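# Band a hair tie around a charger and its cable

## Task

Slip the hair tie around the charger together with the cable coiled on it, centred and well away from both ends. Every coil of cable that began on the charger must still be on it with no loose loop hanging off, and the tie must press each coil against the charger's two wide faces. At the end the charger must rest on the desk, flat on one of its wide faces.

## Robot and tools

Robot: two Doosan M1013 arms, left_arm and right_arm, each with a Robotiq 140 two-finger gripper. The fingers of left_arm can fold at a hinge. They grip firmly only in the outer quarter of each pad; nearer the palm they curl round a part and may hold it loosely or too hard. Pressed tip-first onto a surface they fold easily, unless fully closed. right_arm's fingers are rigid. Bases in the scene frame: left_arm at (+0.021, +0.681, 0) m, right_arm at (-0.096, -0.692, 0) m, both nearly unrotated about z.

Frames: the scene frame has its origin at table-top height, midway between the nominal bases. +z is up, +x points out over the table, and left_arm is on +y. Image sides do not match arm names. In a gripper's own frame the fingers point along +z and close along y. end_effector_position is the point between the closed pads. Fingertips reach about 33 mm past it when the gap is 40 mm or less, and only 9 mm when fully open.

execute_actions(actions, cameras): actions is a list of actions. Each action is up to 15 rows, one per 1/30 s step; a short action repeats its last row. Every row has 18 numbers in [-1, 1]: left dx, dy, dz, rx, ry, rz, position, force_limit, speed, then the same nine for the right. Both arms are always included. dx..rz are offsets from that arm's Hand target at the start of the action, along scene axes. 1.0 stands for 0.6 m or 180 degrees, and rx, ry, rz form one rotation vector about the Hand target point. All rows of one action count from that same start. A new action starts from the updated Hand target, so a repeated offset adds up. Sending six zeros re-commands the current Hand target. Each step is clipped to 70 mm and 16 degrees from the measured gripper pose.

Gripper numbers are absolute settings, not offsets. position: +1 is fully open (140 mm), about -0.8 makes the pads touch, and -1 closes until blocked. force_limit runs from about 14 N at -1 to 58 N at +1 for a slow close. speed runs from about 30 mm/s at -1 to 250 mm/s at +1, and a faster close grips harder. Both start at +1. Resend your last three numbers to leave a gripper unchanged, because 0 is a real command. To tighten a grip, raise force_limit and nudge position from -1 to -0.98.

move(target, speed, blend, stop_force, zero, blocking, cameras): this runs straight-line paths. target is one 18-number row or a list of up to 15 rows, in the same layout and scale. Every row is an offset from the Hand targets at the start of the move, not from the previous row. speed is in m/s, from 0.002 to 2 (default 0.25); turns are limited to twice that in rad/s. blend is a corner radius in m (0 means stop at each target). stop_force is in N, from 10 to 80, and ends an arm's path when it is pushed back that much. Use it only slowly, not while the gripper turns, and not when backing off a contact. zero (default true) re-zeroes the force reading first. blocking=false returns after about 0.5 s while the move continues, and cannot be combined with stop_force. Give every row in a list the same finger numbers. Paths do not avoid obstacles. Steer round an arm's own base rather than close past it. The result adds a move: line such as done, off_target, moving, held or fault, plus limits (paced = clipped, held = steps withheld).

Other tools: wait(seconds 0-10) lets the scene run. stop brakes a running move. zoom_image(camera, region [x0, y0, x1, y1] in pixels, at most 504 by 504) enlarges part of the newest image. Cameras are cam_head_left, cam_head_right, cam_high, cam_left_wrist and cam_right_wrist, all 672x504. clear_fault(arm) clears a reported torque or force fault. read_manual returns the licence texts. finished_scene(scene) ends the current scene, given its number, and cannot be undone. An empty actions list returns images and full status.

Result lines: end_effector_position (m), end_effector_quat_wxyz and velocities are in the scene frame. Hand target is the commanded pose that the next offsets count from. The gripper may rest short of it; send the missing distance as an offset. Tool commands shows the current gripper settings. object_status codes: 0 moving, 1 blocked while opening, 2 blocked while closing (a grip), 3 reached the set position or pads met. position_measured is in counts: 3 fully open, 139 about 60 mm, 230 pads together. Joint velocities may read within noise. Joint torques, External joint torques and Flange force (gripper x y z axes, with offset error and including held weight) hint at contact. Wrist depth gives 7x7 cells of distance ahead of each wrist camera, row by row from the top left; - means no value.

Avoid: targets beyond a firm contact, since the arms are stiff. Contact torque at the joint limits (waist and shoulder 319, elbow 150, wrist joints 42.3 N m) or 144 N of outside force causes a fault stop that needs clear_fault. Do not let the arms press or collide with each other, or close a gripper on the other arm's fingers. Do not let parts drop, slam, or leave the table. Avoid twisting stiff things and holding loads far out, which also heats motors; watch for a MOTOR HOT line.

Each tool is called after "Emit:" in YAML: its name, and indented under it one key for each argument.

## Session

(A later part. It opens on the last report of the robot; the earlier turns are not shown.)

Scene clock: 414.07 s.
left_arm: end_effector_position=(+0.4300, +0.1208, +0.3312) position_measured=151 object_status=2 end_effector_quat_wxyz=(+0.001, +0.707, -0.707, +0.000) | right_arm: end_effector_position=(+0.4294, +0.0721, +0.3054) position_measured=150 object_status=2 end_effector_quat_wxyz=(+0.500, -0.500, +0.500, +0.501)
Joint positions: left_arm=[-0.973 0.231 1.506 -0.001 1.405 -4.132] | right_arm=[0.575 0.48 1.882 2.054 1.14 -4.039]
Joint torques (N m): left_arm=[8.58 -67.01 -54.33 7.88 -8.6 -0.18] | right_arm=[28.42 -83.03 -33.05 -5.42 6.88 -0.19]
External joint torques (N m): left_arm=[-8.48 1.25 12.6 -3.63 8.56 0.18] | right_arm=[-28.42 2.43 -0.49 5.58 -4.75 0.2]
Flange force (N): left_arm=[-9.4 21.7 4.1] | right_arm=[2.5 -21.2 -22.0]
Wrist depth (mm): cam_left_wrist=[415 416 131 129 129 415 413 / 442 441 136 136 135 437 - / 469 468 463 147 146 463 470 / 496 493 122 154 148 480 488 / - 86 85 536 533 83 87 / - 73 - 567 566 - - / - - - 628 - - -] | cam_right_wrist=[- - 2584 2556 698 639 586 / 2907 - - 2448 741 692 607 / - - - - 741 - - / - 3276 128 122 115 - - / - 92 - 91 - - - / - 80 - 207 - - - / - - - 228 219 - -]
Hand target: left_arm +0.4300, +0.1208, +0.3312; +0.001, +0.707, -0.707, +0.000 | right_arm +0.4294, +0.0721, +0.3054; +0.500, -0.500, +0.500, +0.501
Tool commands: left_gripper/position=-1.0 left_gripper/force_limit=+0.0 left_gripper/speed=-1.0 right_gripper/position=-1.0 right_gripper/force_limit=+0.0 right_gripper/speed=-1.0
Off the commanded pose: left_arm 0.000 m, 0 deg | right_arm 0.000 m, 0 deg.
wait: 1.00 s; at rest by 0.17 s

Emit:
move:
  target:
    - [0,0,0,0,0,0,0.3,1,-1,0,0,0,0,0,0,-1,0,-1]
    - [0,0,0.2,0,0,0,0.3,1,-1,0,0,0,0,0,0,-1,0,-1]
  speed: 0.1

Emit:
move:
  target: [0,0.25,0,-0.5,0,0,-0.1,1,0,0,0,0,0,0,0,-1,0,-1]
  speed: 0.25

Emit:
move:
  target: [0,0,-0.24,0,0.5,0,-0.1,1,0,0,0,0,0,0,0,-1,0,-1]
  speed: 0.25
  cameras: ["all"]

Scene clock: 420.50 s.
left_arm: end_effector_position=(+0.4300, +0.1208, +0.4511) position_measured=91 object_status=3 end_effector_quat_wxyz=(+0.001, +0.707, -0.707, +0.000) | right_arm: end_effector_position=(+0.4294, +0.0721, +0.3054) position_measured=150 object_status=2 end_effector_quat_wxyz=(+0.500, -0.500, +0.500, +0.501)
Joint positions: left_arm=[-0.973 0.219 1.305 -0.001 1.617 -4.132] | right_arm=[0.575 0.48 1.882 2.054 1.14 -4.039]
Joint torques (N m): left_arm=[1.23 -69.12 -42.58 4.43 0.18 0.39] | right_arm=[2.26 -83.42 -37.73 0.55 2.48 -0.1]
External joint torques (N m): left_arm=[-1.33 4.11 0.33 -0.13 -0.22 -0.39] | right_arm=[-2.23 2.6 4.2 -0.39 -0.33 0.11]
Flange force (N): left_arm=[6.3 -1.5 0.7] | right_arm=[4.4 1.9 -6.1]
Wrist depth (mm): cam_left_wrist=[534 520 526 237 244 525 525 / - - 553 249 548 555 553 / 594 594 588 261 585 589 582 / - 623 148 - 611 133 616 / - 80 115 689 671 114 72 / - - - - 719 - - / - - - 794 760 - -] | cam_right_wrist=[- - - 2871 701 639 587 / - - - - 720 731 648 / - - - - 765 - - / - - 127 - 115 - - / - 91 - 91 - - - / - 80 - - - - - / - - - 2474 - - -]
Hand target: left_arm +0.4300, +0.1208, +0.4512; +0.001, +0.707, -0.707, +0.000 | right_arm +0.4294, +0.0721, +0.3054; +0.500, -0.500, +0.500, +0.501
Off the commanded pose: left_arm 0.000 m, 0 deg | right_arm 0.000 m, 0 deg.
move: done

Scene clock: 424.17 s.
left_arm: end_effector_position=(+0.4300, +0.2708, +0.4512) position_measured=141 object_status=3 end_effector_quat_wxyz=(+0.500, +0.500, -0.500, +0.500) | right_arm: end_effector_position=(+0.4294, +0.0721, +0.3054) position_measured=150 object_status=2 end_effector_quat_wxyz=(+0.500, -0.500, +0.500, +0.501)
Joint positions: left_arm=[-0.254 -0.07 2.25 -1.729 1.35 -2.515] | right_arm=[0.575 0.48 1.882 2.054 1.14 -4.039]
Joint torques (N m): left_arm=[1.69 -28.64 -33.88 -2.39 1.87 0.3] | right_arm=[2.12 -83.16 -37.93 0.56 2.51 -0.12]
External joint torques (N m): left_arm=[-1.66 2.94 0.97 -0.37 -0.24 -0.3] | right_arm=[-2.1 2.29 4.47 -0.41 -0.37 0.12]
Flange force (N): left_arm=[-4.0 -2.1 5.4] | right_arm=[4.1 2.7 -6.5]
Wrist depth (mm): cam_left_wrist=[- - - - 671 733 681 / - - 646 667 667 2886 760 / - - 626 640 - - 854 / - - 124 525 136 1046 901 / - 89 91 432 353 88 87 / - - - 715 - - - / - - - 610 602 - -] | cam_right_wrist=[- 2643 - 2613 - 698 592 / 2643 3876 - - 619 810 635 / - - 3371 617 603 871 - / - - 127 - 115 107 - / - 91 - - - - - / - 80 - 2584 - - - / - - - 2303 - - -]
Hand target: left_arm +0.4300, +0.2708, +0.4512; +0.500, +0.500, -0.500, +0.500 | right_arm +0.4294, +0.0721, +0.3054; +0.500, -0.500, +0.500, +0.501
Off the commanded pose: left_arm 0.000 m, 0 deg | right_arm 0.000 m, 0 deg.
move: done

Scene clock: 427.80 s.
left_arm: end_effector_position=(+0.4300, +0.2708, +0.3072) position_measured=141 object_status=3 end_effector_quat_wxyz=(+0.708, +0.707, +0.000, +0.000) | right_arm: end_effector_position=(+0.4294, +0.0721, +0.3054) position_measured=150 object_status=2 end_effector_quat_wxyz=(+0.500, -0.500, +0.500, +0.501)
Joint positions: left_arm=[-0.255 0.153 2.379 -1.797 1.417 -3.734] | right_arm=[0.575 0.48 1.882 2.054 1.14 -4.039]
Joint torques (N m): left_arm=[1.56 -40.44 -22.19 -1.71 2.53 0.28] | right_arm=[2.46 -82.94 -37.85 0.55 2.52 -0.12]
External joint torques (N m): left_arm=[-1.6 3.06 0.69 -0.37 -0.22 -0.23] | right_arm=[-2.47 2.45 4.52 -0.39 -0.39 0.12]
Flange force (N): left_arm=[1.6 -5.7 5.2] | right_arm=[4.3 2.3 -6.9]
Wrist depth (mm): cam_left_wrist=[451 613 - - 553 - - / - 580 - 580 603 - - / 449 699 1051 268 733 - - / 429 - 124 - 135 110 - / - 89 91 1107 938 88 87 / - - - 987 - - - / - - - - - - -] | cam_right_wrist=[- - - 2349 545 682 586 / 3751 - 2704 476 574 780 615 / - - - 399 678 868 - / - - 127 - 116 106 - / - 91 - - - - - / - 80 - - - - - / - - - - - - -]
Hand target: left_arm +0.4300, +0.2708, +0.3072; +0.707, +0.707, +0.000, +0.000 | right_arm +0.4294, +0.0721, +0.3054; +0.500, -0.500, +0.500, +0.501
Off the commanded pose: left_arm 0.000 m, 0 deg | right_arm 0.000 m, 0 deg.
move: done
camera_calibration:
cam_left_wrist: T_world_to_cam=[[-0.0181229, -0.00863644, 0.999798, -0.281318], [-0.939445, 0.34241, -0.0140711, 0.315237], [-0.342219, -0.939511, -0.0143189, 0.547207], [0, 0, 0, 1]] pos_world=[0.478314, 0.403737, 0.293533]
cam_right_wrist: T_world_to_cam=[[-0.999766, 0.00616977, 0.0207543, 0.43416], [0.0174357, -0.338915, 0.940655, -0.269187], [0.0128376, 0.940797, 0.338728, -0.0339477], [0, 0, 0, 1]] pos_world=[0.439188, -0.0619724, 0.255701]

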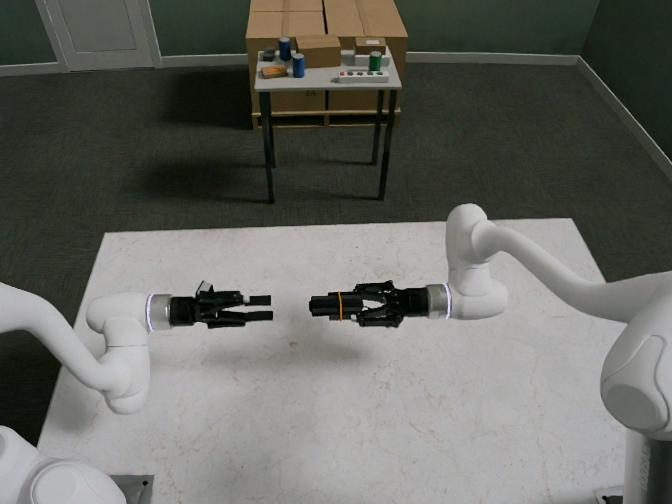

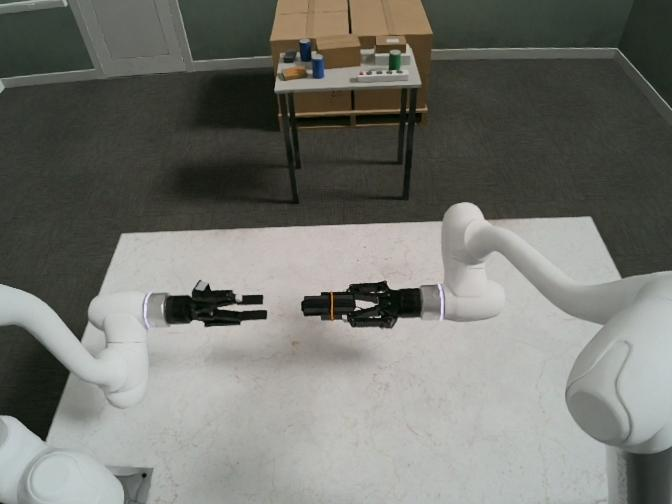

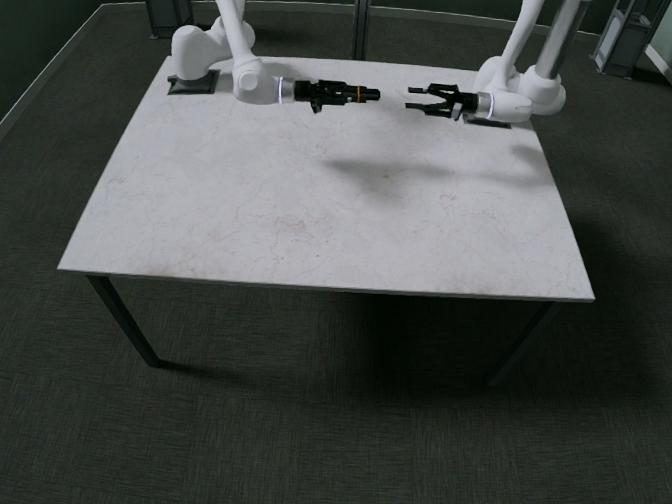

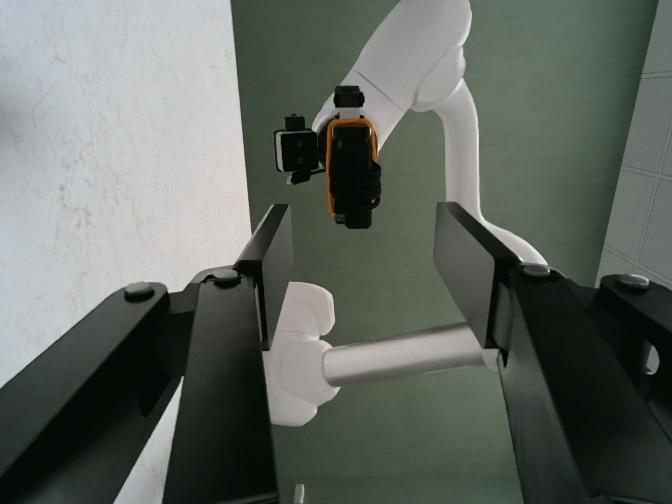

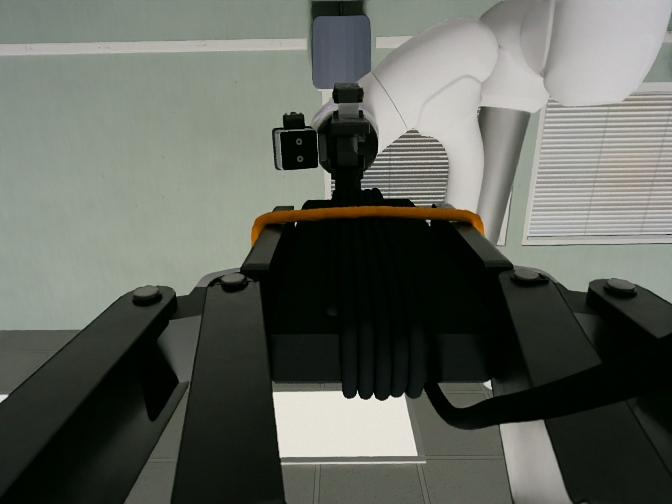

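Emit:
move:
  target: [0,-0.17,0,0,0,0,-0.1,1,0,0,0,0,0,0,0,-1,0,-1]
  speed: 0.12
  cameras: ["cam_left_wrist"]

Emit:
move:
  target: [0,-0.113,0,0,0,0,-0.1,1,0,0,0,0,0,0,0,-1,0,-1]
  speed: 0.06
  stop_force: 20
  cameras: ["cam_left_wrist","cam_right_wrist","cam_head_left"]

Emit:
zoom_image:
  camera: "cam_left_wrist"
  region: [205, 50, 525, 350]

Scene clock: 436.37 s.
left_arm: end_effector_position=(+0.4300, +0.1689, +0.3072) position_measured=141 object_status=3 end_effector_quat_wxyz=(+0.707, +0.707, +0.000, +0.000) | right_arm: end_effector_position=(+0.4294, +0.0721, +0.3054) position_measured=150 object_status=2 end_effector_quat_wxyz=(+0.500, -0.500, +0.500, +0.501)
Joint positions: left_arm=[-0.475 0.193 2.326 -1.983 1.292 -3.706] | right_arm=[0.575 0.48 1.882 2.054 1.14 -4.039]
Joint torques (N m): left_arm=[0.94 -45.73 -23.22 -2.1 2.57 0.43] | right_arm=[2.65 -82.9 -37.76 0.54 2.51 -0.08]
External joint torques (N m): left_arm=[-0.93 3.06 0.52 -0.32 -0.22 -0.38] | right_arm=[-2.63 2.32 4.32 -0.38 -0.37 0.08]
Flange force (N): left_arm=[1.6 -4.9 3.7] | right_arm=[4.1 2.1 -6.9]
Wrist depth (mm): cam_left_wrist=[432 - - 464 461 - - / 431 597 1129 257 499 - - / - - 891 171 522 - 2326 / 450 555 124 164 136 110 - / - 89 91 1096 - 88 87 / - - - 927 873 - - / - - - - - - -] | cam_right_wrist=[- - - 2584 464 614 589 / - 3101 3060 333 474 664 644 / 3143 - - 336 601 3020 - / - - 126 - 116 106 - / - 91 - - - - - / - 80 - - - - - / - - - 2373 - - -]
Hand target: left_arm +0.4300, +0.1688, +0.3072; +0.707, +0.707, +0.000, +0.000 | right_arm +0.4294, +0.0721, +0.3054; +0.500, -0.500, +0.500, +0.501
Off the commanded pose: left_arm 0.000 m, 0 deg | right_arm 0.000 m, 0 deg.
move: done
camera_calibration:
cam_left_wrist: T_world_to_cam=[[-0.018064, -0.00876332, 0.999798, -0.282189], [-0.939403, 0.342531, -0.0139705, 0.350075], [-0.34234, -0.939466, -0.0144198, 0.451451], [0, 0, 0, 1]] pos_world=[0.478314, 0.301738, 0.293533]
Images, in order (width x height): cam_left_wrist 672x504.

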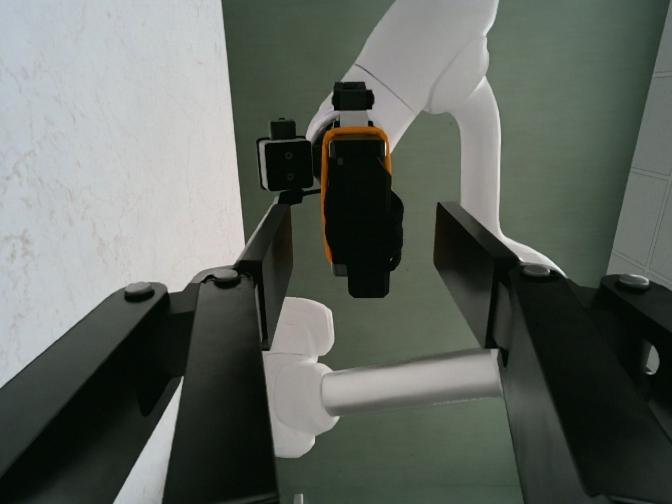

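Scene clock: 438.33 s.
left_arm: end_effector_position=(+0.4300, +0.1010, +0.3072) position_measured=141 object_status=3 end_effector_quat_wxyz=(+0.707, +0.707, +0.000, +0.000) | right_arm: end_effector_position=(+0.4294, +0.0721, +0.3054) position_measured=150 object_status=2 end_effector_quat_wxyz=(+0.500, -0.500, +0.500, +0.501)
Joint positions: left_arm=[-0.6 0.234 2.269 -2.09 1.219 -3.686] | right_arm=[0.575 0.48 1.882 2.054 1.14 -4.039]
Joint torques (N m): left_arm=[1.51 -51.31 -24.46 -2.19 2.56 0.42] | right_arm=[2.68 -82.67 -37.76 0.59 2.43 -0.12]
External joint torques (N m): left_arm=[-1.5 3.45 0.67 -0.43 -0.18 -0.37] | right_arm=[-2.75 2.35 4.43 -0.43 -0.31 0.12]
Flange force (N): left_arm=[0.6 -5.5 4.9] | right_arm=[4.2 2.0 -7.3]
Wrist depth (mm): cam_left_wrist=[452 642 - - 400 406 - / 450 602 - 192 427 489 - / 449 681 - 132 - 557 - / 446 589 124 98 113 110 - / - 89 91 99 99 88 87 / - - - 835 806 - - / - - - 857 - - -] | cam_right_wrist=[3276 2736 2448 2528 404 400 589 / - 3276 - 191 413 427 642 / - - - 168 543 519 - / - - 128 - 114 106 - / - 91 - 91 - 85 - / - 80 - - - - - / - - - 2303 - - -]
Hand target: left_arm +0.4300, +0.1010, +0.3072; +0.707, +0.707, +0.000, +0.000 | right_arm +0.4294, +0.0721, +0.3054; +0.500, -0.500, +0.500, +0.501
Off the commanded pose: left_arm 0.000 m, 0 deg | right_arm 0.000 m, 0 deg.
move: done
camera_calibration:
cam_left_wrist: T_world_to_cam=[[-0.018064, -0.00876332, 0.999798, -0.282784], [-0.939403, 0.342531, -0.0139705, 0.373299], [-0.34234, -0.939466, -0.0144198, 0.387756], [0, 0, 0, 1]] pos_world=[0.478314, 0.233938, 0.293533]
cam_right_wrist: T_world_to_cam=[[-0.999766, 0.00616977, 0.0207543, 0.43416], [0.0174357, -0.338915, 0.940655, -0.269187], [0.0128376, 0.940797, 0.338728, -0.0339477], [0, 0, 0, 1]] pos_world=[0.439188, -0.0619724, 0.255701]
Images, in order (width x height): cam_head_left 672x504, cam_left_wrist 672x504, cam_right_wrist 672x504.

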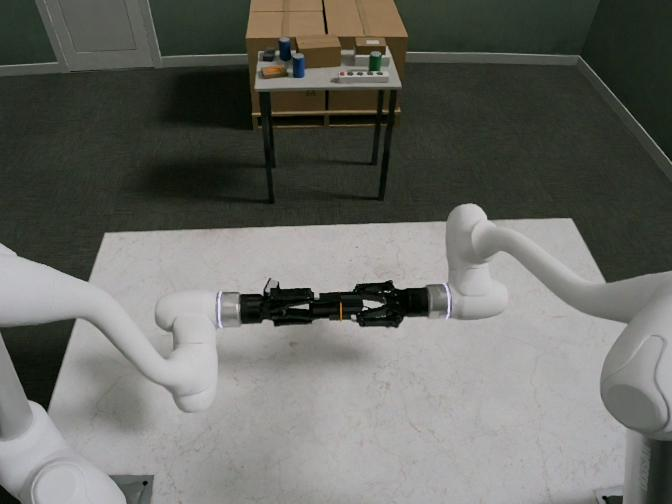

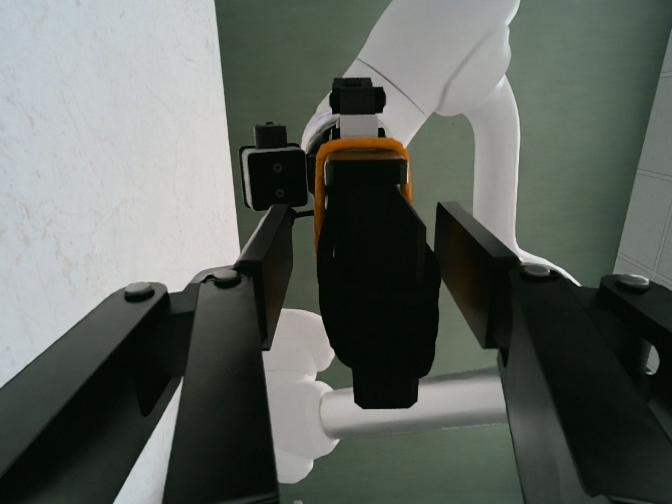

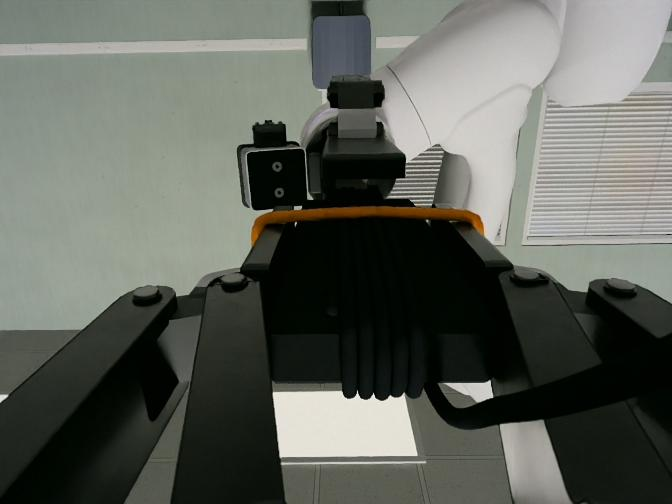

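Scaled by 1.575 from the camera's 672x504 image, which has a finer 960x720 frame.

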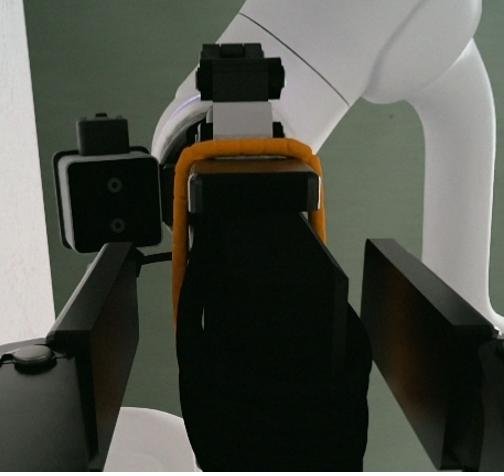

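Emit:
move:
  target:
    - [0,-0.01,0,0,0,0,-0.1,1,0,0,0,0,0,0,0,-1,0,-1]
    - [0,-0.01,0,0,0,0,-1,-0.5,-1,0,0,0,0,0,0,-1,0,-1]
  speed: 0.03

Emit:
wait:
  seconds: 1
  cameras: ["cam_left_wrist","cam_right_wrist"]

Emit:
zoom_image:
  camera: "cam_left_wrist"
  region: [205, 100, 525, 400]

Scene clock: 445.00 s.
left_arm: end_effector_position=(+0.4301, +0.0950, +0.3072) position_measured=186 object_status=2 end_effector_quat_wxyz=(+0.708, +0.707, +0.000, +0.000) | right_arm: end_effector_position=(+0.4294, +0.0721, +0.3052) position_measured=150 object_status=2 end_effector_quat_wxyz=(+0.500, -0.500, +0.500, +0.500)
Joint positions: left_arm=[-0.61 0.238 2.264 -2.099 1.213 -3.684] | right_arm=[0.575 0.48 1.882 2.054 1.14 -4.039]
Joint torques (N m): left_arm=[0.55 -38.89 -15.44 0.77 -3.13 0.57] | right_arm=[4.49 -98.3 -49.11 3.99 6.81 -0.01]
External joint torques (N m): left_arm=[-0.69 -9.45 -8.45 -3.4 5.53 -0.52] | right_arm=[-4.48 17.52 15.72 -3.84 -4.67 0.01]
Flange force (N): left_arm=[0.3 13.1 2.1] | right_arm=[22.1 2.1 -11.0]
Wrist depth (mm): cam_left_wrist=[452 597 1032 - 394 394 - / 451 639 - 187 417 479 - / 447 600 - 127 - 576 - / 425 598 98 98 110 639 2326 / 403 75 92 90 89 92 87 / - 71 - - - - 74 / - - - - - - 66] | cam_right_wrist=[- 2836 3371 2673 390 393 593 / - 3020 3813 213 411 436 641 / - - - 173 455 499 - / 4472 - 116 129 130 106 - / - 91 - 96 - - - / - 80 - - - - - / - - - - - - -]
Hand target: left_arm +0.4300, +0.0950, +0.3072; +0.707, +0.707, +0.000, +0.000 | right_arm +0.4294, +0.0721, +0.3054; +0.500, -0.500, +0.500, +0.501
Off the commanded pose: left_arm 0.000 m, 0 deg | right_arm 0.000 m, 0 deg.
move: done

Scene clock: 446.00 s.
left_arm: end_effector_position=(+0.4300, +0.0950, +0.3072) position_measured=186 object_status=2 end_effector_quat_wxyz=(+0.707, +0.707, +0.000, +0.000) | right_arm: end_effector_position=(+0.4294, +0.0721, +0.3054) position_measured=150 object_status=2 end_effector_quat_wxyz=(+0.500, -0.500, +0.500, +0.501)
Joint positions: left_arm=[-0.61 0.238 2.264 -2.099 1.213 -3.684] | right_arm=[0.575 0.48 1.882 2.054 1.14 -4.039]
Joint torques (N m): left_arm=[1.06 -37.02 -13.52 1.18 -3.99 0.52] | right_arm=[3.62 -101.08 -50.53 4.42 7.91 0]
External joint torques (N m): left_arm=[-1.03 -11.2 -10.35 -3.82 6.37 -0.48] | right_arm=[-3.67 20.56 17.06 -4.26 -5.78 0.01]
Flange force (N): left_arm=[0.7 15.8 3.1] | right_arm=[25.3 2.0 -8.7]
Wrist depth (mm): cam_left_wrist=[435 549 - - 396 433 - / 436 602 - 187 416 478 - / 429 - - 126 - 548 - / 445 - - 98 110 618 3257 / 424 75 92 - 89 92 - / - 71 - - - - 74 / - - - - - - 66] | cam_right_wrist=[2643 - - 2643 407 392 589 / - - - 212 411 425 615 / - - - 173 452 3020 - / - 3186 - 130 127 106 - / - 92 - - - - - / - 80 - - - - - / - - - 1861 - - -]
Hand target: left_arm +0.4300, +0.0950, +0.3072; +0.707, +0.707, +0.000, +0.000 | right_arm +0.4294, +0.0721, +0.3054; +0.500, -0.500, +0.500, +0.501
Tool commands: left_gripper/position=-1.0 left_gripper/force_limit=-0.5 left_gripper/speed=-1.0 right_gripper/position=-1.0 right_gripper/force_limit=+0.0 right_gripper/speed=-1.0
Off the commanded pose: left_arm 0.000 m, 0 deg | right_arm 0.000 m, 0 deg.
wait: 1.00 s; at rest by 0.17 s
camera_calibration:
cam_left_wrist: T_world_to_cam=[[-0.018064, -0.00876332, 0.999798, -0.282836], [-0.939403, 0.342531, -0.0139705, 0.375354], [-0.34234, -0.939466, -0.0144198, 0.382119], [0, 0, 0, 1]] pos_world=[0.478314, 0.227938, 0.293533]
cam_right_wrist: T_world_to_cam=[[-0.999766, 0.00616977, 0.0207543, 0.434163], [0.0174357, -0.338915, 0.940655, -0.269093], [0.0128376, 0.940797, 0.338728, -0.0339138], [0, 0, 0, 1]] pos_world=[0.439188, -0.0619724, 0.255601]
Images, in order (width x height): cam_left_wrist 672x504, cam_right_wrist 672x504.

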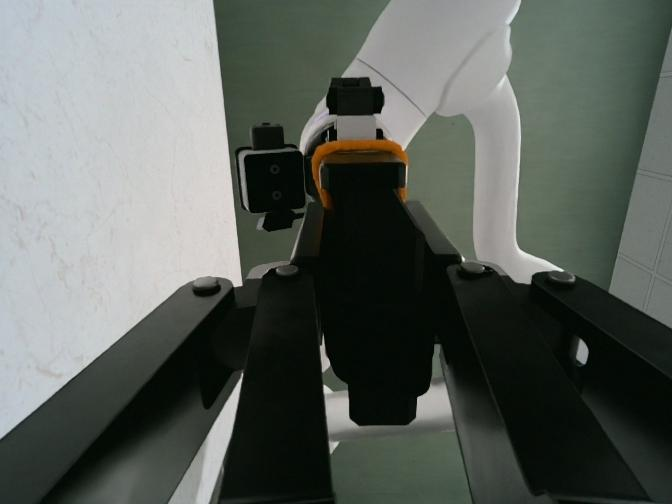

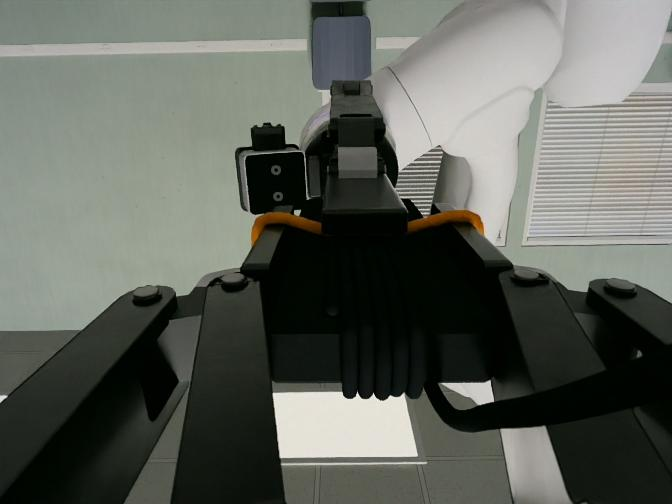

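Scaled by 1.575 from the camera's 672x504 image, which has a finer 960x720 frame.

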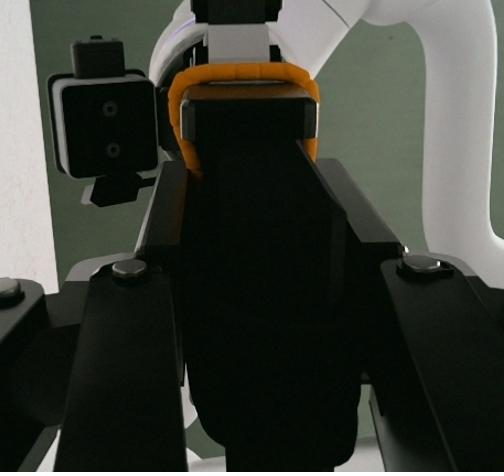

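Emit:
move:
  target: [0,0,0,0,0,0,-1,-0.5,-1,0,0,0,0,0,0,-0.11,1,-1]

Emit:
move:
  target: [0,0,0,0,0,0,-1,-0.5,-1,0,-0.05,0,0,0,0,-0.11,1,-1]
  speed: 0.03
  cameras: ["cam_left_wrist","cam_right_wrist"]

Scene clock: 463.20 s.
left_arm: end_effector_position=(+0.4300, +0.0950, +0.3071) position_measured=186 object_status=2 end_effector_quat_wxyz=(+0.707, +0.707, +0.000, +0.000) | right_arm: end_effector_position=(+0.4294, +0.0721, +0.3056) position_measured=143 object_status=3 end_effector_quat_wxyz=(+0.500, -0.500, +0.500, +0.501)
Joint positions: left_arm=[-0.61 0.238 2.264 -2.099 1.213 -3.684] | right_arm=[0.575 0.479 1.882 2.054 1.14 -4.039]
Joint torques (N m): left_arm=[0.43 -54.16 -26.1 -2.58 3.61 0.39] | right_arm=[2.46 -80.39 -36.49 0.14 1.62 -0.11]
External joint torques (N m): left_arm=[-0.26 5.53 2.17 -0.06 -1.21 -0.35] | right_arm=[-2.39 -0.38 2.95 0.01 0.52 0.11]
Flange force (N): left_arm=[2.0 -8.5 3.3] | right_arm=[1.1 2.7 -7.5]
Wrist depth (mm): cam_left_wrist=[431 648 - - 394 396 - / 428 633 - 186 418 500 - / 448 592 - 127 - 551 4145 / 448 588 - 98 110 626 - / 404 75 92 89 89 91 82 / - 71 - - - - 74 / - - - - - - 66] | cam_right_wrist=[3230 3101 3060 2802 404 392 589 / - 2944 2982 243 407 421 - / - - 3276 175 461 495 - / - - 127 128 134 - - / - 92 - 93 - - - / - 77 - - - - - / - - - - - - -]
Hand target: left_arm +0.4300, +0.0950, +0.3072; +0.707, +0.707, +0.000, +0.000 | right_arm +0.4294, +0.0721, +0.3054; +0.500, -0.500, +0.500, +0.501
Off the commanded pose: left_arm 0.000 m, 0 deg | right_arm 0.000 m, 0 deg.
move: done

Scene clock: 464.60 s.
left_arm: end_effector_position=(+0.4300, +0.0950, +0.3072) position_measured=195 object_status=0 end_effector_quat_wxyz=(+0.708, +0.707, +0.000, +0.000) | right_arm: end_effector_position=(+0.4294, +0.0421, +0.3054) position_measured=143 object_status=3 end_effector_quat_wxyz=(+0.500, -0.500, +0.500, +0.501)
Joint positions: left_arm=[-0.61 0.238 2.264 -2.099 1.213 -3.684] | right_arm=[0.539 0.457 1.92 2.029 1.17 -4.042]
Joint torques (N m): left_arm=[1.45 -53.66 -26.1 -2.74 3.47 0.43] | right_arm=[2.37 -77.98 -35.69 0.12 1.81 -0.07]
External joint torques (N m): left_arm=[-1.7 5.46 2.19 0.09 -1.07 -0.39] | right_arm=[-2.34 0.21 2.81 0.13 0.32 0.07]
Flange force (N): left_arm=[0.4 -8.4 5.2] | right_arm=[1.8 2.3 -6.4]
Wrist depth (mm): cam_left_wrist=[- - - 2682 423 406 - / 448 633 - 216 451 502 - / 446 552 - 153 564 597 - / 449 501 - 112 113 628 - / 424 75 91 117 116 85 2651 / - - - 832 - - 73 / - - - - - - 65] | cam_right_wrist=[- - - - - 644 607 / - - - - - 684 - / 3060 - - 156 - 547 - / - - 127 - - - - / - 92 - - - 85 - / - 77 - - - - - / - - - - - - -]
Hand target: left_arm +0.4300, +0.0950, +0.3072; +0.707, +0.707, +0.000, +0.000 | right_arm +0.4294, +0.0421, +0.3054; +0.500, -0.500, +0.500, +0.501
Off the commanded pose: left_arm 0.000 m, 0 deg | right_arm 0.000 m, 0 deg.
move: done
camera_calibration:
cam_left_wrist: T_world_to_cam=[[-0.0180311, -0.0086689, 0.9998, -0.282874], [-0.939403, 0.34253, -0.0139719, 0.375355], [-0.34234, -0.939467, -0.0143198, 0.38209], [0, 0, 0, 1]] pos_world=[0.478314, 0.227938, 0.293533]
cam_right_wrist: T_world_to_cam=[[-0.999766, 0.00616977, 0.0207543, 0.434348], [0.0174357, -0.338915, 0.940655, -0.279261], [0.0128376, 0.940797, 0.338728, -0.00568992], [0, 0, 0, 1]] pos_world=[0.439188, -0.0919724, 0.255601]
Images, in order (width x height): cam_left_wrist 672x504, cam_right_wrist 672x504.

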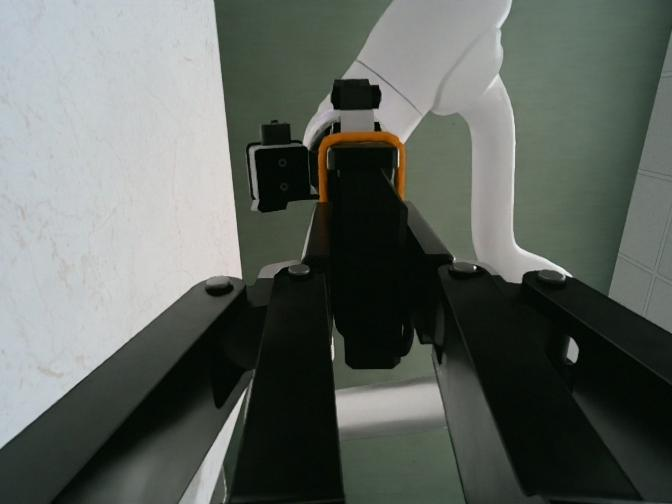

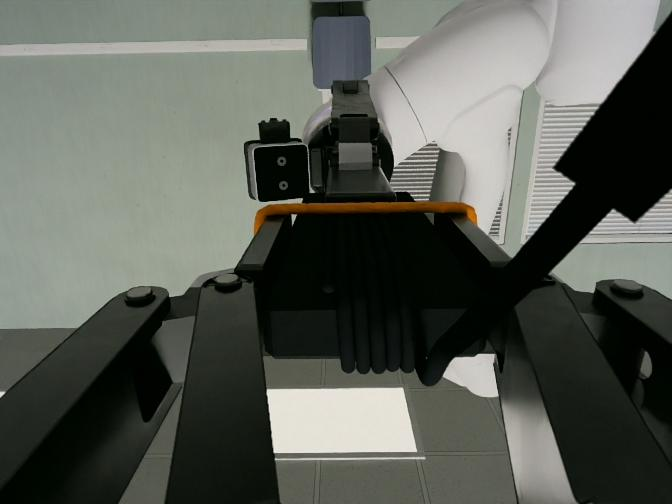

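Emit:
wait:
  seconds: 0.3
  cameras: ["cam_left_wrist","cam_right_wrist","cam_head_left"]

Emit:
zoom_image:
  camera: "cam_left_wrist"
  region: [220, 60, 520, 400]

Emit:
zoom_image:
  camera: "cam_head_left"
  region: [240, 80, 440, 230]

Scene clock: 469.50 s.
left_arm: end_effector_position=(+0.4300, +0.0950, +0.3072) position_measured=195 object_status=2 end_effector_quat_wxyz=(+0.707, +0.707, +0.000, +0.000) | right_arm: end_effector_position=(+0.4294, +0.0421, +0.3054) position_measured=143 object_status=3 end_effector_quat_wxyz=(+0.500, -0.500, +0.500, +0.501)
Joint positions: left_arm=[-0.61 0.238 2.264 -2.099 1.213 -3.684] | right_arm=[0.539 0.457 1.92 2.029 1.17 -4.042]
Joint torques (N m): left_arm=[1.19 -53.95 -26.01 -2.67 3.49 0.43] | right_arm=[2.13 -78.23 -35.59 0.13 1.8 -0.11]
External joint torques (N m): left_arm=[-1.11 5.34 2.09 0.03 -1.1 -0.38] | right_arm=[-2.13 -0.42 2.29 0.14 0.36 0.11]
Flange force (N): left_arm=[1.1 -8.1 4.4] | right_arm=[0.7 2.2 -6.0]
Wrist depth (mm): cam_left_wrist=[449 552 - - 424 422 - / 449 570 - 216 451 516 2886 / 426 533 1055 153 611 553 - / 425 706 117 112 113 644 2886 / 407 75 91 117 116 85 - / - - - 841 - - 73 / - - - - - - 65] | cam_right_wrist=[- - 2704 - - 625 610 / - - - - - 475 - / - - - 156 828 - - / - - 127 109 - - - / - 92 - - - 85 - / - 77 - - - - - / - - - 3060 - - -]
Hand target: left_arm +0.4300, +0.0950, +0.3072; +0.707, +0.707, +0.000, +0.000 | right_arm +0.4294, +0.0421, +0.3054; +0.500, -0.500, +0.500, +0.501
Tool commands: left_gripper/position=-1.0 left_gripper/force_limit=-0.5 left_gripper/speed=-1.0 right_gripper/position=-0.11 right_gripper/force_limit=+1.0 right_gripper/speed=-1.0
Off the commanded pose: left_arm 0.000 m, 0 deg | right_arm 0.000 m, 0 deg.
wait: 0.30 s; at rest from the start
camera_calibration:
cam_left_wrist: T_world_to_cam=[[-0.018064, -0.00876332, 0.999798, -0.282836], [-0.939403, 0.342531, -0.0139705, 0.375354], [-0.34234, -0.939466, -0.0144198, 0.382119], [0, 0, 0, 1]] pos_world=[0.478314, 0.227938, 0.293533]
cam_right_wrist: T_world_to_cam=[[-0.999766, 0.00616977, 0.0207543, 0.434346], [0.0174357, -0.338915, 0.940655, -0.279355], [0.0128376, 0.940797, 0.338728, -0.00572379], [0, 0, 0, 1]] pos_world=[0.439188, -0.0919724, 0.255701]
Images, in order (width x height): cam_head_left 672x504, cam_left_wrist 672x504, cam_right_wrist 672x504.

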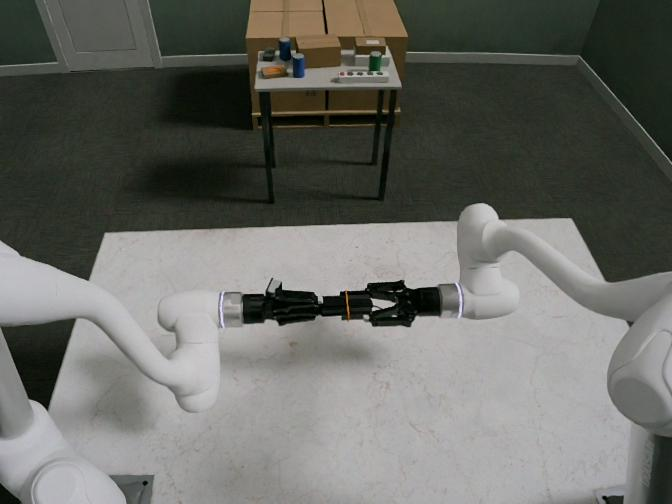

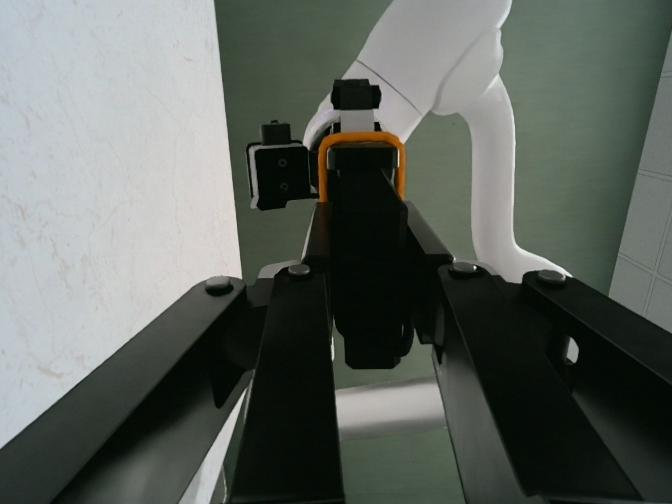

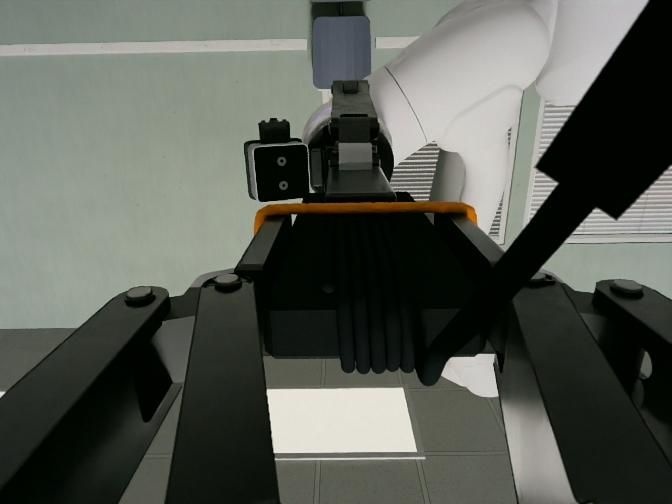

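Scaled by 1.482 from the camera's 672x504 image, which has a finer 960x720 frame.

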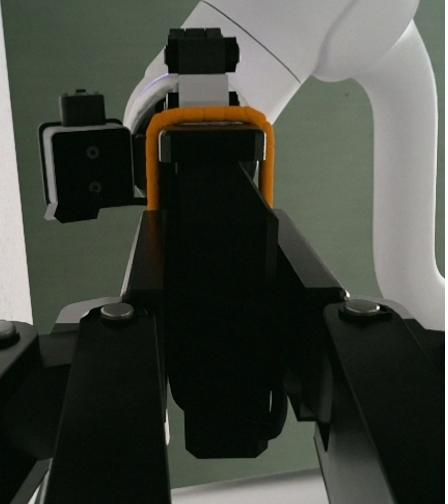

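Scaled by 2.520 from the camera's 672x504 image, which has a finer 960x720 frame.

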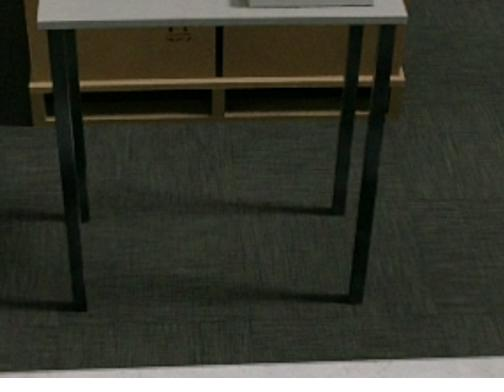

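Emit:
move:
  target:
    - [0,0,0,0,0,0,-1,-0.5,-1,0,0,0,0,0,0,-1,0,-1]
    - [0,0,0,0,0,0,-0.25,-0.5,-1,0,0,0,0,0,0,-1,0,-1]
    - [0,0.07,0,0,0,0,-1,0,-1,0,0,0,0,0,0,-1,0,-1]
  speed: 0.06
  cameras: ["cam_left_wrist","cam_right_wrist"]

Scene clock: 491.63 s.
left_arm: end_effector_position=(+0.4300, +0.1370, +0.3072) position_measured=197 object_status=0 end_effector_quat_wxyz=(+0.707, +0.707, +0.000, +0.000) | right_arm: end_effector_position=(+0.4293, +0.0421, +0.3054) position_measured=150 object_status=2 end_effector_quat_wxyz=(+0.500, -0.500, +0.500, +0.501)
Joint positions: left_arm=[-0.536 0.211 2.301 -2.035 1.257 -3.696] | right_arm=[0.539 0.457 1.92 2.029 1.17 -4.042]
Joint torques (N m): left_arm=[-0.9 -48.18 -25.36 -2.15 2.69 0.44] | right_arm=[5.68 -79.43 -38.38 0.59 2.56 -0.06]
External joint torques (N m): left_arm=[0.75 3.05 2.13 -0.37 -0.31 -0.39] | right_arm=[-5.69 1.49 5.47 -0.33 -0.43 0.07]
Flange force (N): left_arm=[0.7 -5.7 -0.5] | right_arm=[3.8 2.3 -12.6]
Wrist depth (mm): cam_left_wrist=[450 600 - - 463 3562 2651 / 451 552 - 254 495 2961 2886 / 428 743 996 155 - 640 - / 423 - - 150 137 701 - / 408 75 91 - - 87 - / - - - - - - 71 / - - - - - - 64] | cam_right_wrist=[2474 3322 2836 2643 - - 615 / - - - 318 - - - / - - - 196 - - - / - 3020 128 101 - 3230 - / - 91 - - - 80 84 / - 80 - - - - - / - - - 2236 - - -]
Hand target: left_arm +0.4300, +0.1370, +0.3072; +0.707, +0.707, +0.000, +0.000 | right_arm +0.4294, +0.0421, +0.3054; +0.500, -0.500, +0.500, +0.501
Off the commanded pose: left_arm 0.000 m, 0 deg | right_arm 0.000 m, 0 deg.
move: done
camera_calibration:
cam_left_wrist: T_world_to_cam=[[-0.018064, -0.00876332, 0.999798, -0.282468], [-0.939403, 0.342531, -0.0139705, 0.360968], [-0.34234, -0.939466, -0.0144198, 0.421576], [0, 0, 0, 1]] pos_world=[0.478314, 0.269938, 0.293533]
cam_right_wrist: T_world_to_cam=[[-0.999766, 0.00616977, 0.0207543, 0.434346], [0.0174357, -0.338915, 0.940655, -0.279355], [0.0128376, 0.940797, 0.338728, -0.00572379], [0, 0, 0, 1]] pos_world=[0.439188, -0.0919724, 0.255701]
Images, in order (width x height): cam_left_wrist 672x504, cam_right_wrist 672x504.

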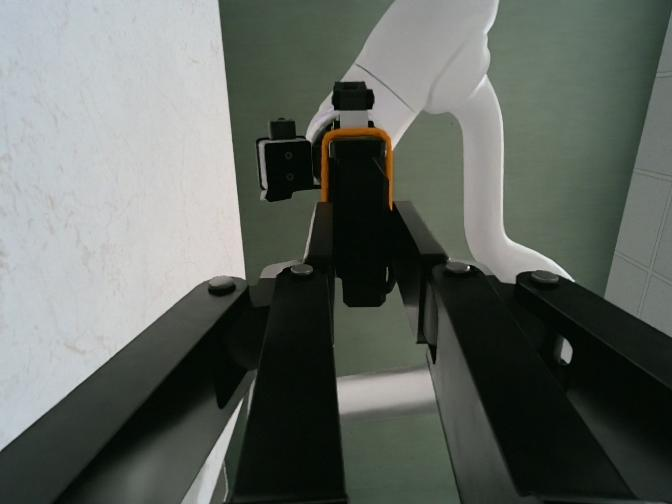

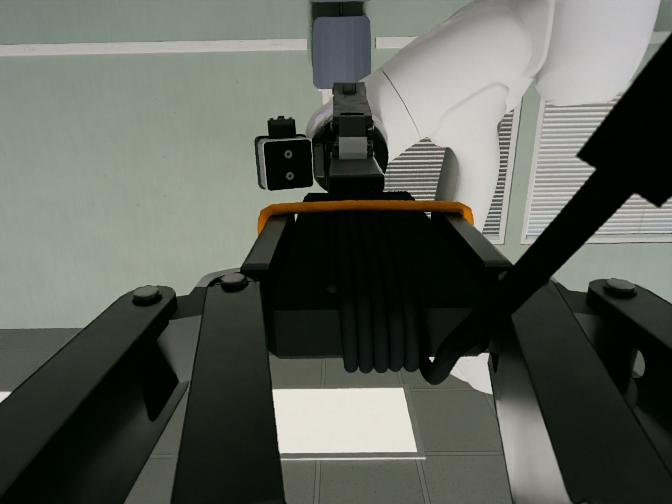

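Emit:
move:
  target: [0,0,0,0,0,0,-1,0,-1,0,0,0,0,0,0,-0.11,1,-1]

Emit:
move:
  target: [0,0,0,0,0,0,-1,0,-1,0,0.067,0,0,0,0,-0.11,1,-1]
  speed: 0.03
  cameras: ["cam_left_wrist","cam_right_wrist"]

Scene clock: 495.33 s.
left_arm: end_effector_position=(+0.4300, +0.1370, +0.3071) position_measured=197 object_status=2 end_effector_quat_wxyz=(+0.707, +0.707, +0.000, +0.000) | right_arm: end_effector_position=(+0.4293, +0.0421, +0.3054) position_measured=143 object_status=3 end_effector_quat_wxyz=(+0.500, -0.500, +0.500, +0.501)
Joint positions: left_arm=[-0.536 0.211 2.301 -2.035 1.257 -3.696] | right_arm=[0.539 0.457 1.92 2.029 1.17 -4.042]
Joint torques (N m): left_arm=[1.42 -50.4 -25.21 -2.61 3.47 0.41] | right_arm=[2.59 -77.8 -35.86 0.22 1.86 -0.07]
External joint torques (N m): left_arm=[-1.35 5.36 2 0.09 -1.1 -0.36] | right_arm=[-2.62 -0.06 2.89 0.03 0.28 0.07]
Flange force (N): left_arm=[1.3 -8.6 4.9] | right_arm=[1.4 2.4 -7.1]
Wrist depth (mm): cam_left_wrist=[450 648 1022 - 461 - - / 450 635 - 254 491 - - / 445 632 - 155 - 616 - / 445 562 - 151 137 706 3507 / 426 75 91 - - 87 - / - - - - - - 71 / - - - - - - 66] | cam_right_wrist=[- - - 2556 - 646 610 / - - - 317 - 707 - / - - - 194 573 2871 - / 2474 - 127 - 132 3230 2907 / - 92 - - - 85 - / - 77 - - - - - / - - - - - - -]
Hand target: left_arm +0.4300, +0.1370, +0.3072; +0.707, +0.707, +0.000, +0.000 | right_arm +0.4294, +0.0421, +0.3054; +0.500, -0.500, +0.500, +0.501
Off the commanded pose: left_arm 0.000 m, 0 deg | right_arm 0.000 m, 0 deg.
move: done

Scene clock: 496.93 s.
left_arm: end_effector_position=(+0.4300, +0.1370, +0.3072) position_measured=197 object_status=2 end_effector_quat_wxyz=(+0.708, +0.707, +0.000, +0.000) | right_arm: end_effector_position=(+0.4293, +0.0822, +0.3055) position_measured=143 object_status=3 end_effector_quat_wxyz=(+0.500, -0.500, +0.500, +0.501)
Joint positions: left_arm=[-0.536 0.211 2.301 -2.035 1.257 -3.696] | right_arm=[0.587 0.487 1.868 2.062 1.13 -4.038]
Joint torques (N m): left_arm=[-34.52 -47.09 -47.9 -3.28 5.86 0.41] | right_arm=[49.55 -69.2 -54.58 -0.57 0.75 -0.06]
External joint torques (N m): left_arm=[34.52 1.88 24.66 0.75 -3.48 -0.36] | right_arm=[-49.42 -12.16 20.98 0.68 1.38 0.07]
Flange force (N): left_arm=[2.4 -13.0 -80.7] | right_arm=[-3.4 1.3 -95.6]
Wrist depth (mm): cam_left_wrist=[451 642 - - 427 - - / 450 595 970 218 456 505 - / 446 549 - 155 602 560 - / 445 633 - 133 135 109 - / 423 75 88 90 122 88 89 / - - - 880 823 - - / - - - - - - -] | cam_right_wrist=[- - - 3101 432 424 581 / - 2871 2871 280 440 460 630 / - 2836 - 178 477 - - / - - 127 108 125 110 - / - 92 - - 79 85 - / - 79 - 75 - - - / - - - - - - -]
Hand target: left_arm +0.4300, +0.1370, +0.3072; +0.707, +0.707, +0.000, +0.000 | right_arm +0.4294, +0.0823, +0.3054; +0.500, -0.500, +0.500, +0.501
Off the commanded pose: left_arm 0.000 m, 0 deg | right_arm 0.000 m, 0 deg.
move: done
camera_calibration:
cam_left_wrist: T_world_to_cam=[[-0.0180298, -0.00867115, 0.9998, -0.28251], [-0.939435, 0.342442, -0.0139713, 0.361008], [-0.342252, -0.939499, -0.0143202, 0.421513], [0, 0, 0, 1]] pos_world=[0.478314, 0.269938, 0.293533]
cam_right_wrist: T_world_to_cam=[[-0.999767, 0.00620253, 0.0206607, 0.434124], [0.0173349, -0.339036, 0.940614, -0.265716], [0.0128389, 0.940753, 0.338849, -0.0434831], [0, 0, 0, 1]] pos_world=[0.439188, -0.0518729, 0.255701]
Images, in order (width x height): cam_left_wrist 672x504, cam_right_wrist 672x504.

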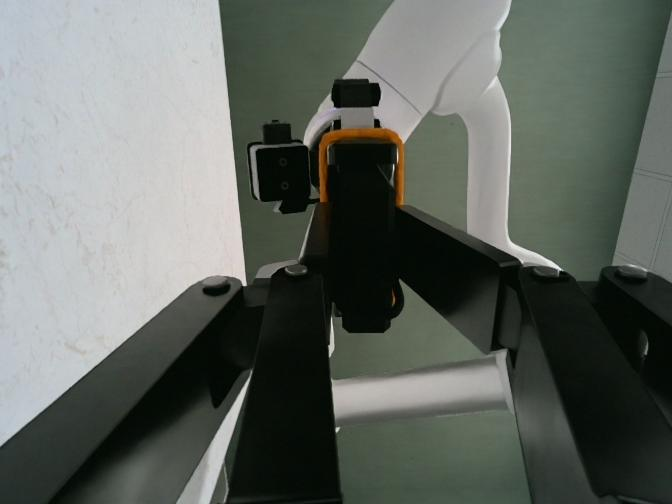

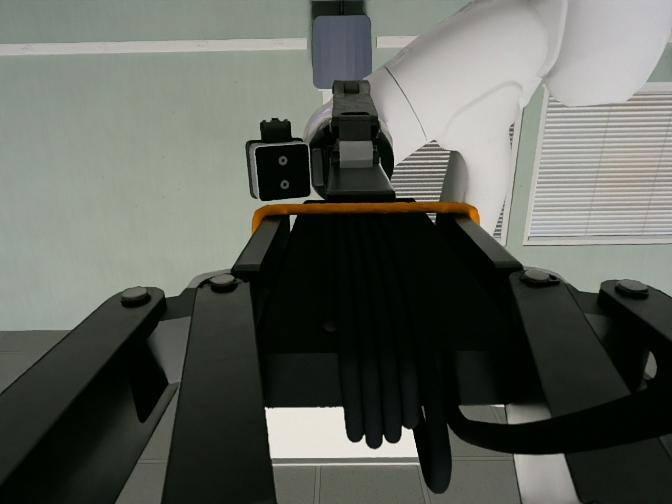

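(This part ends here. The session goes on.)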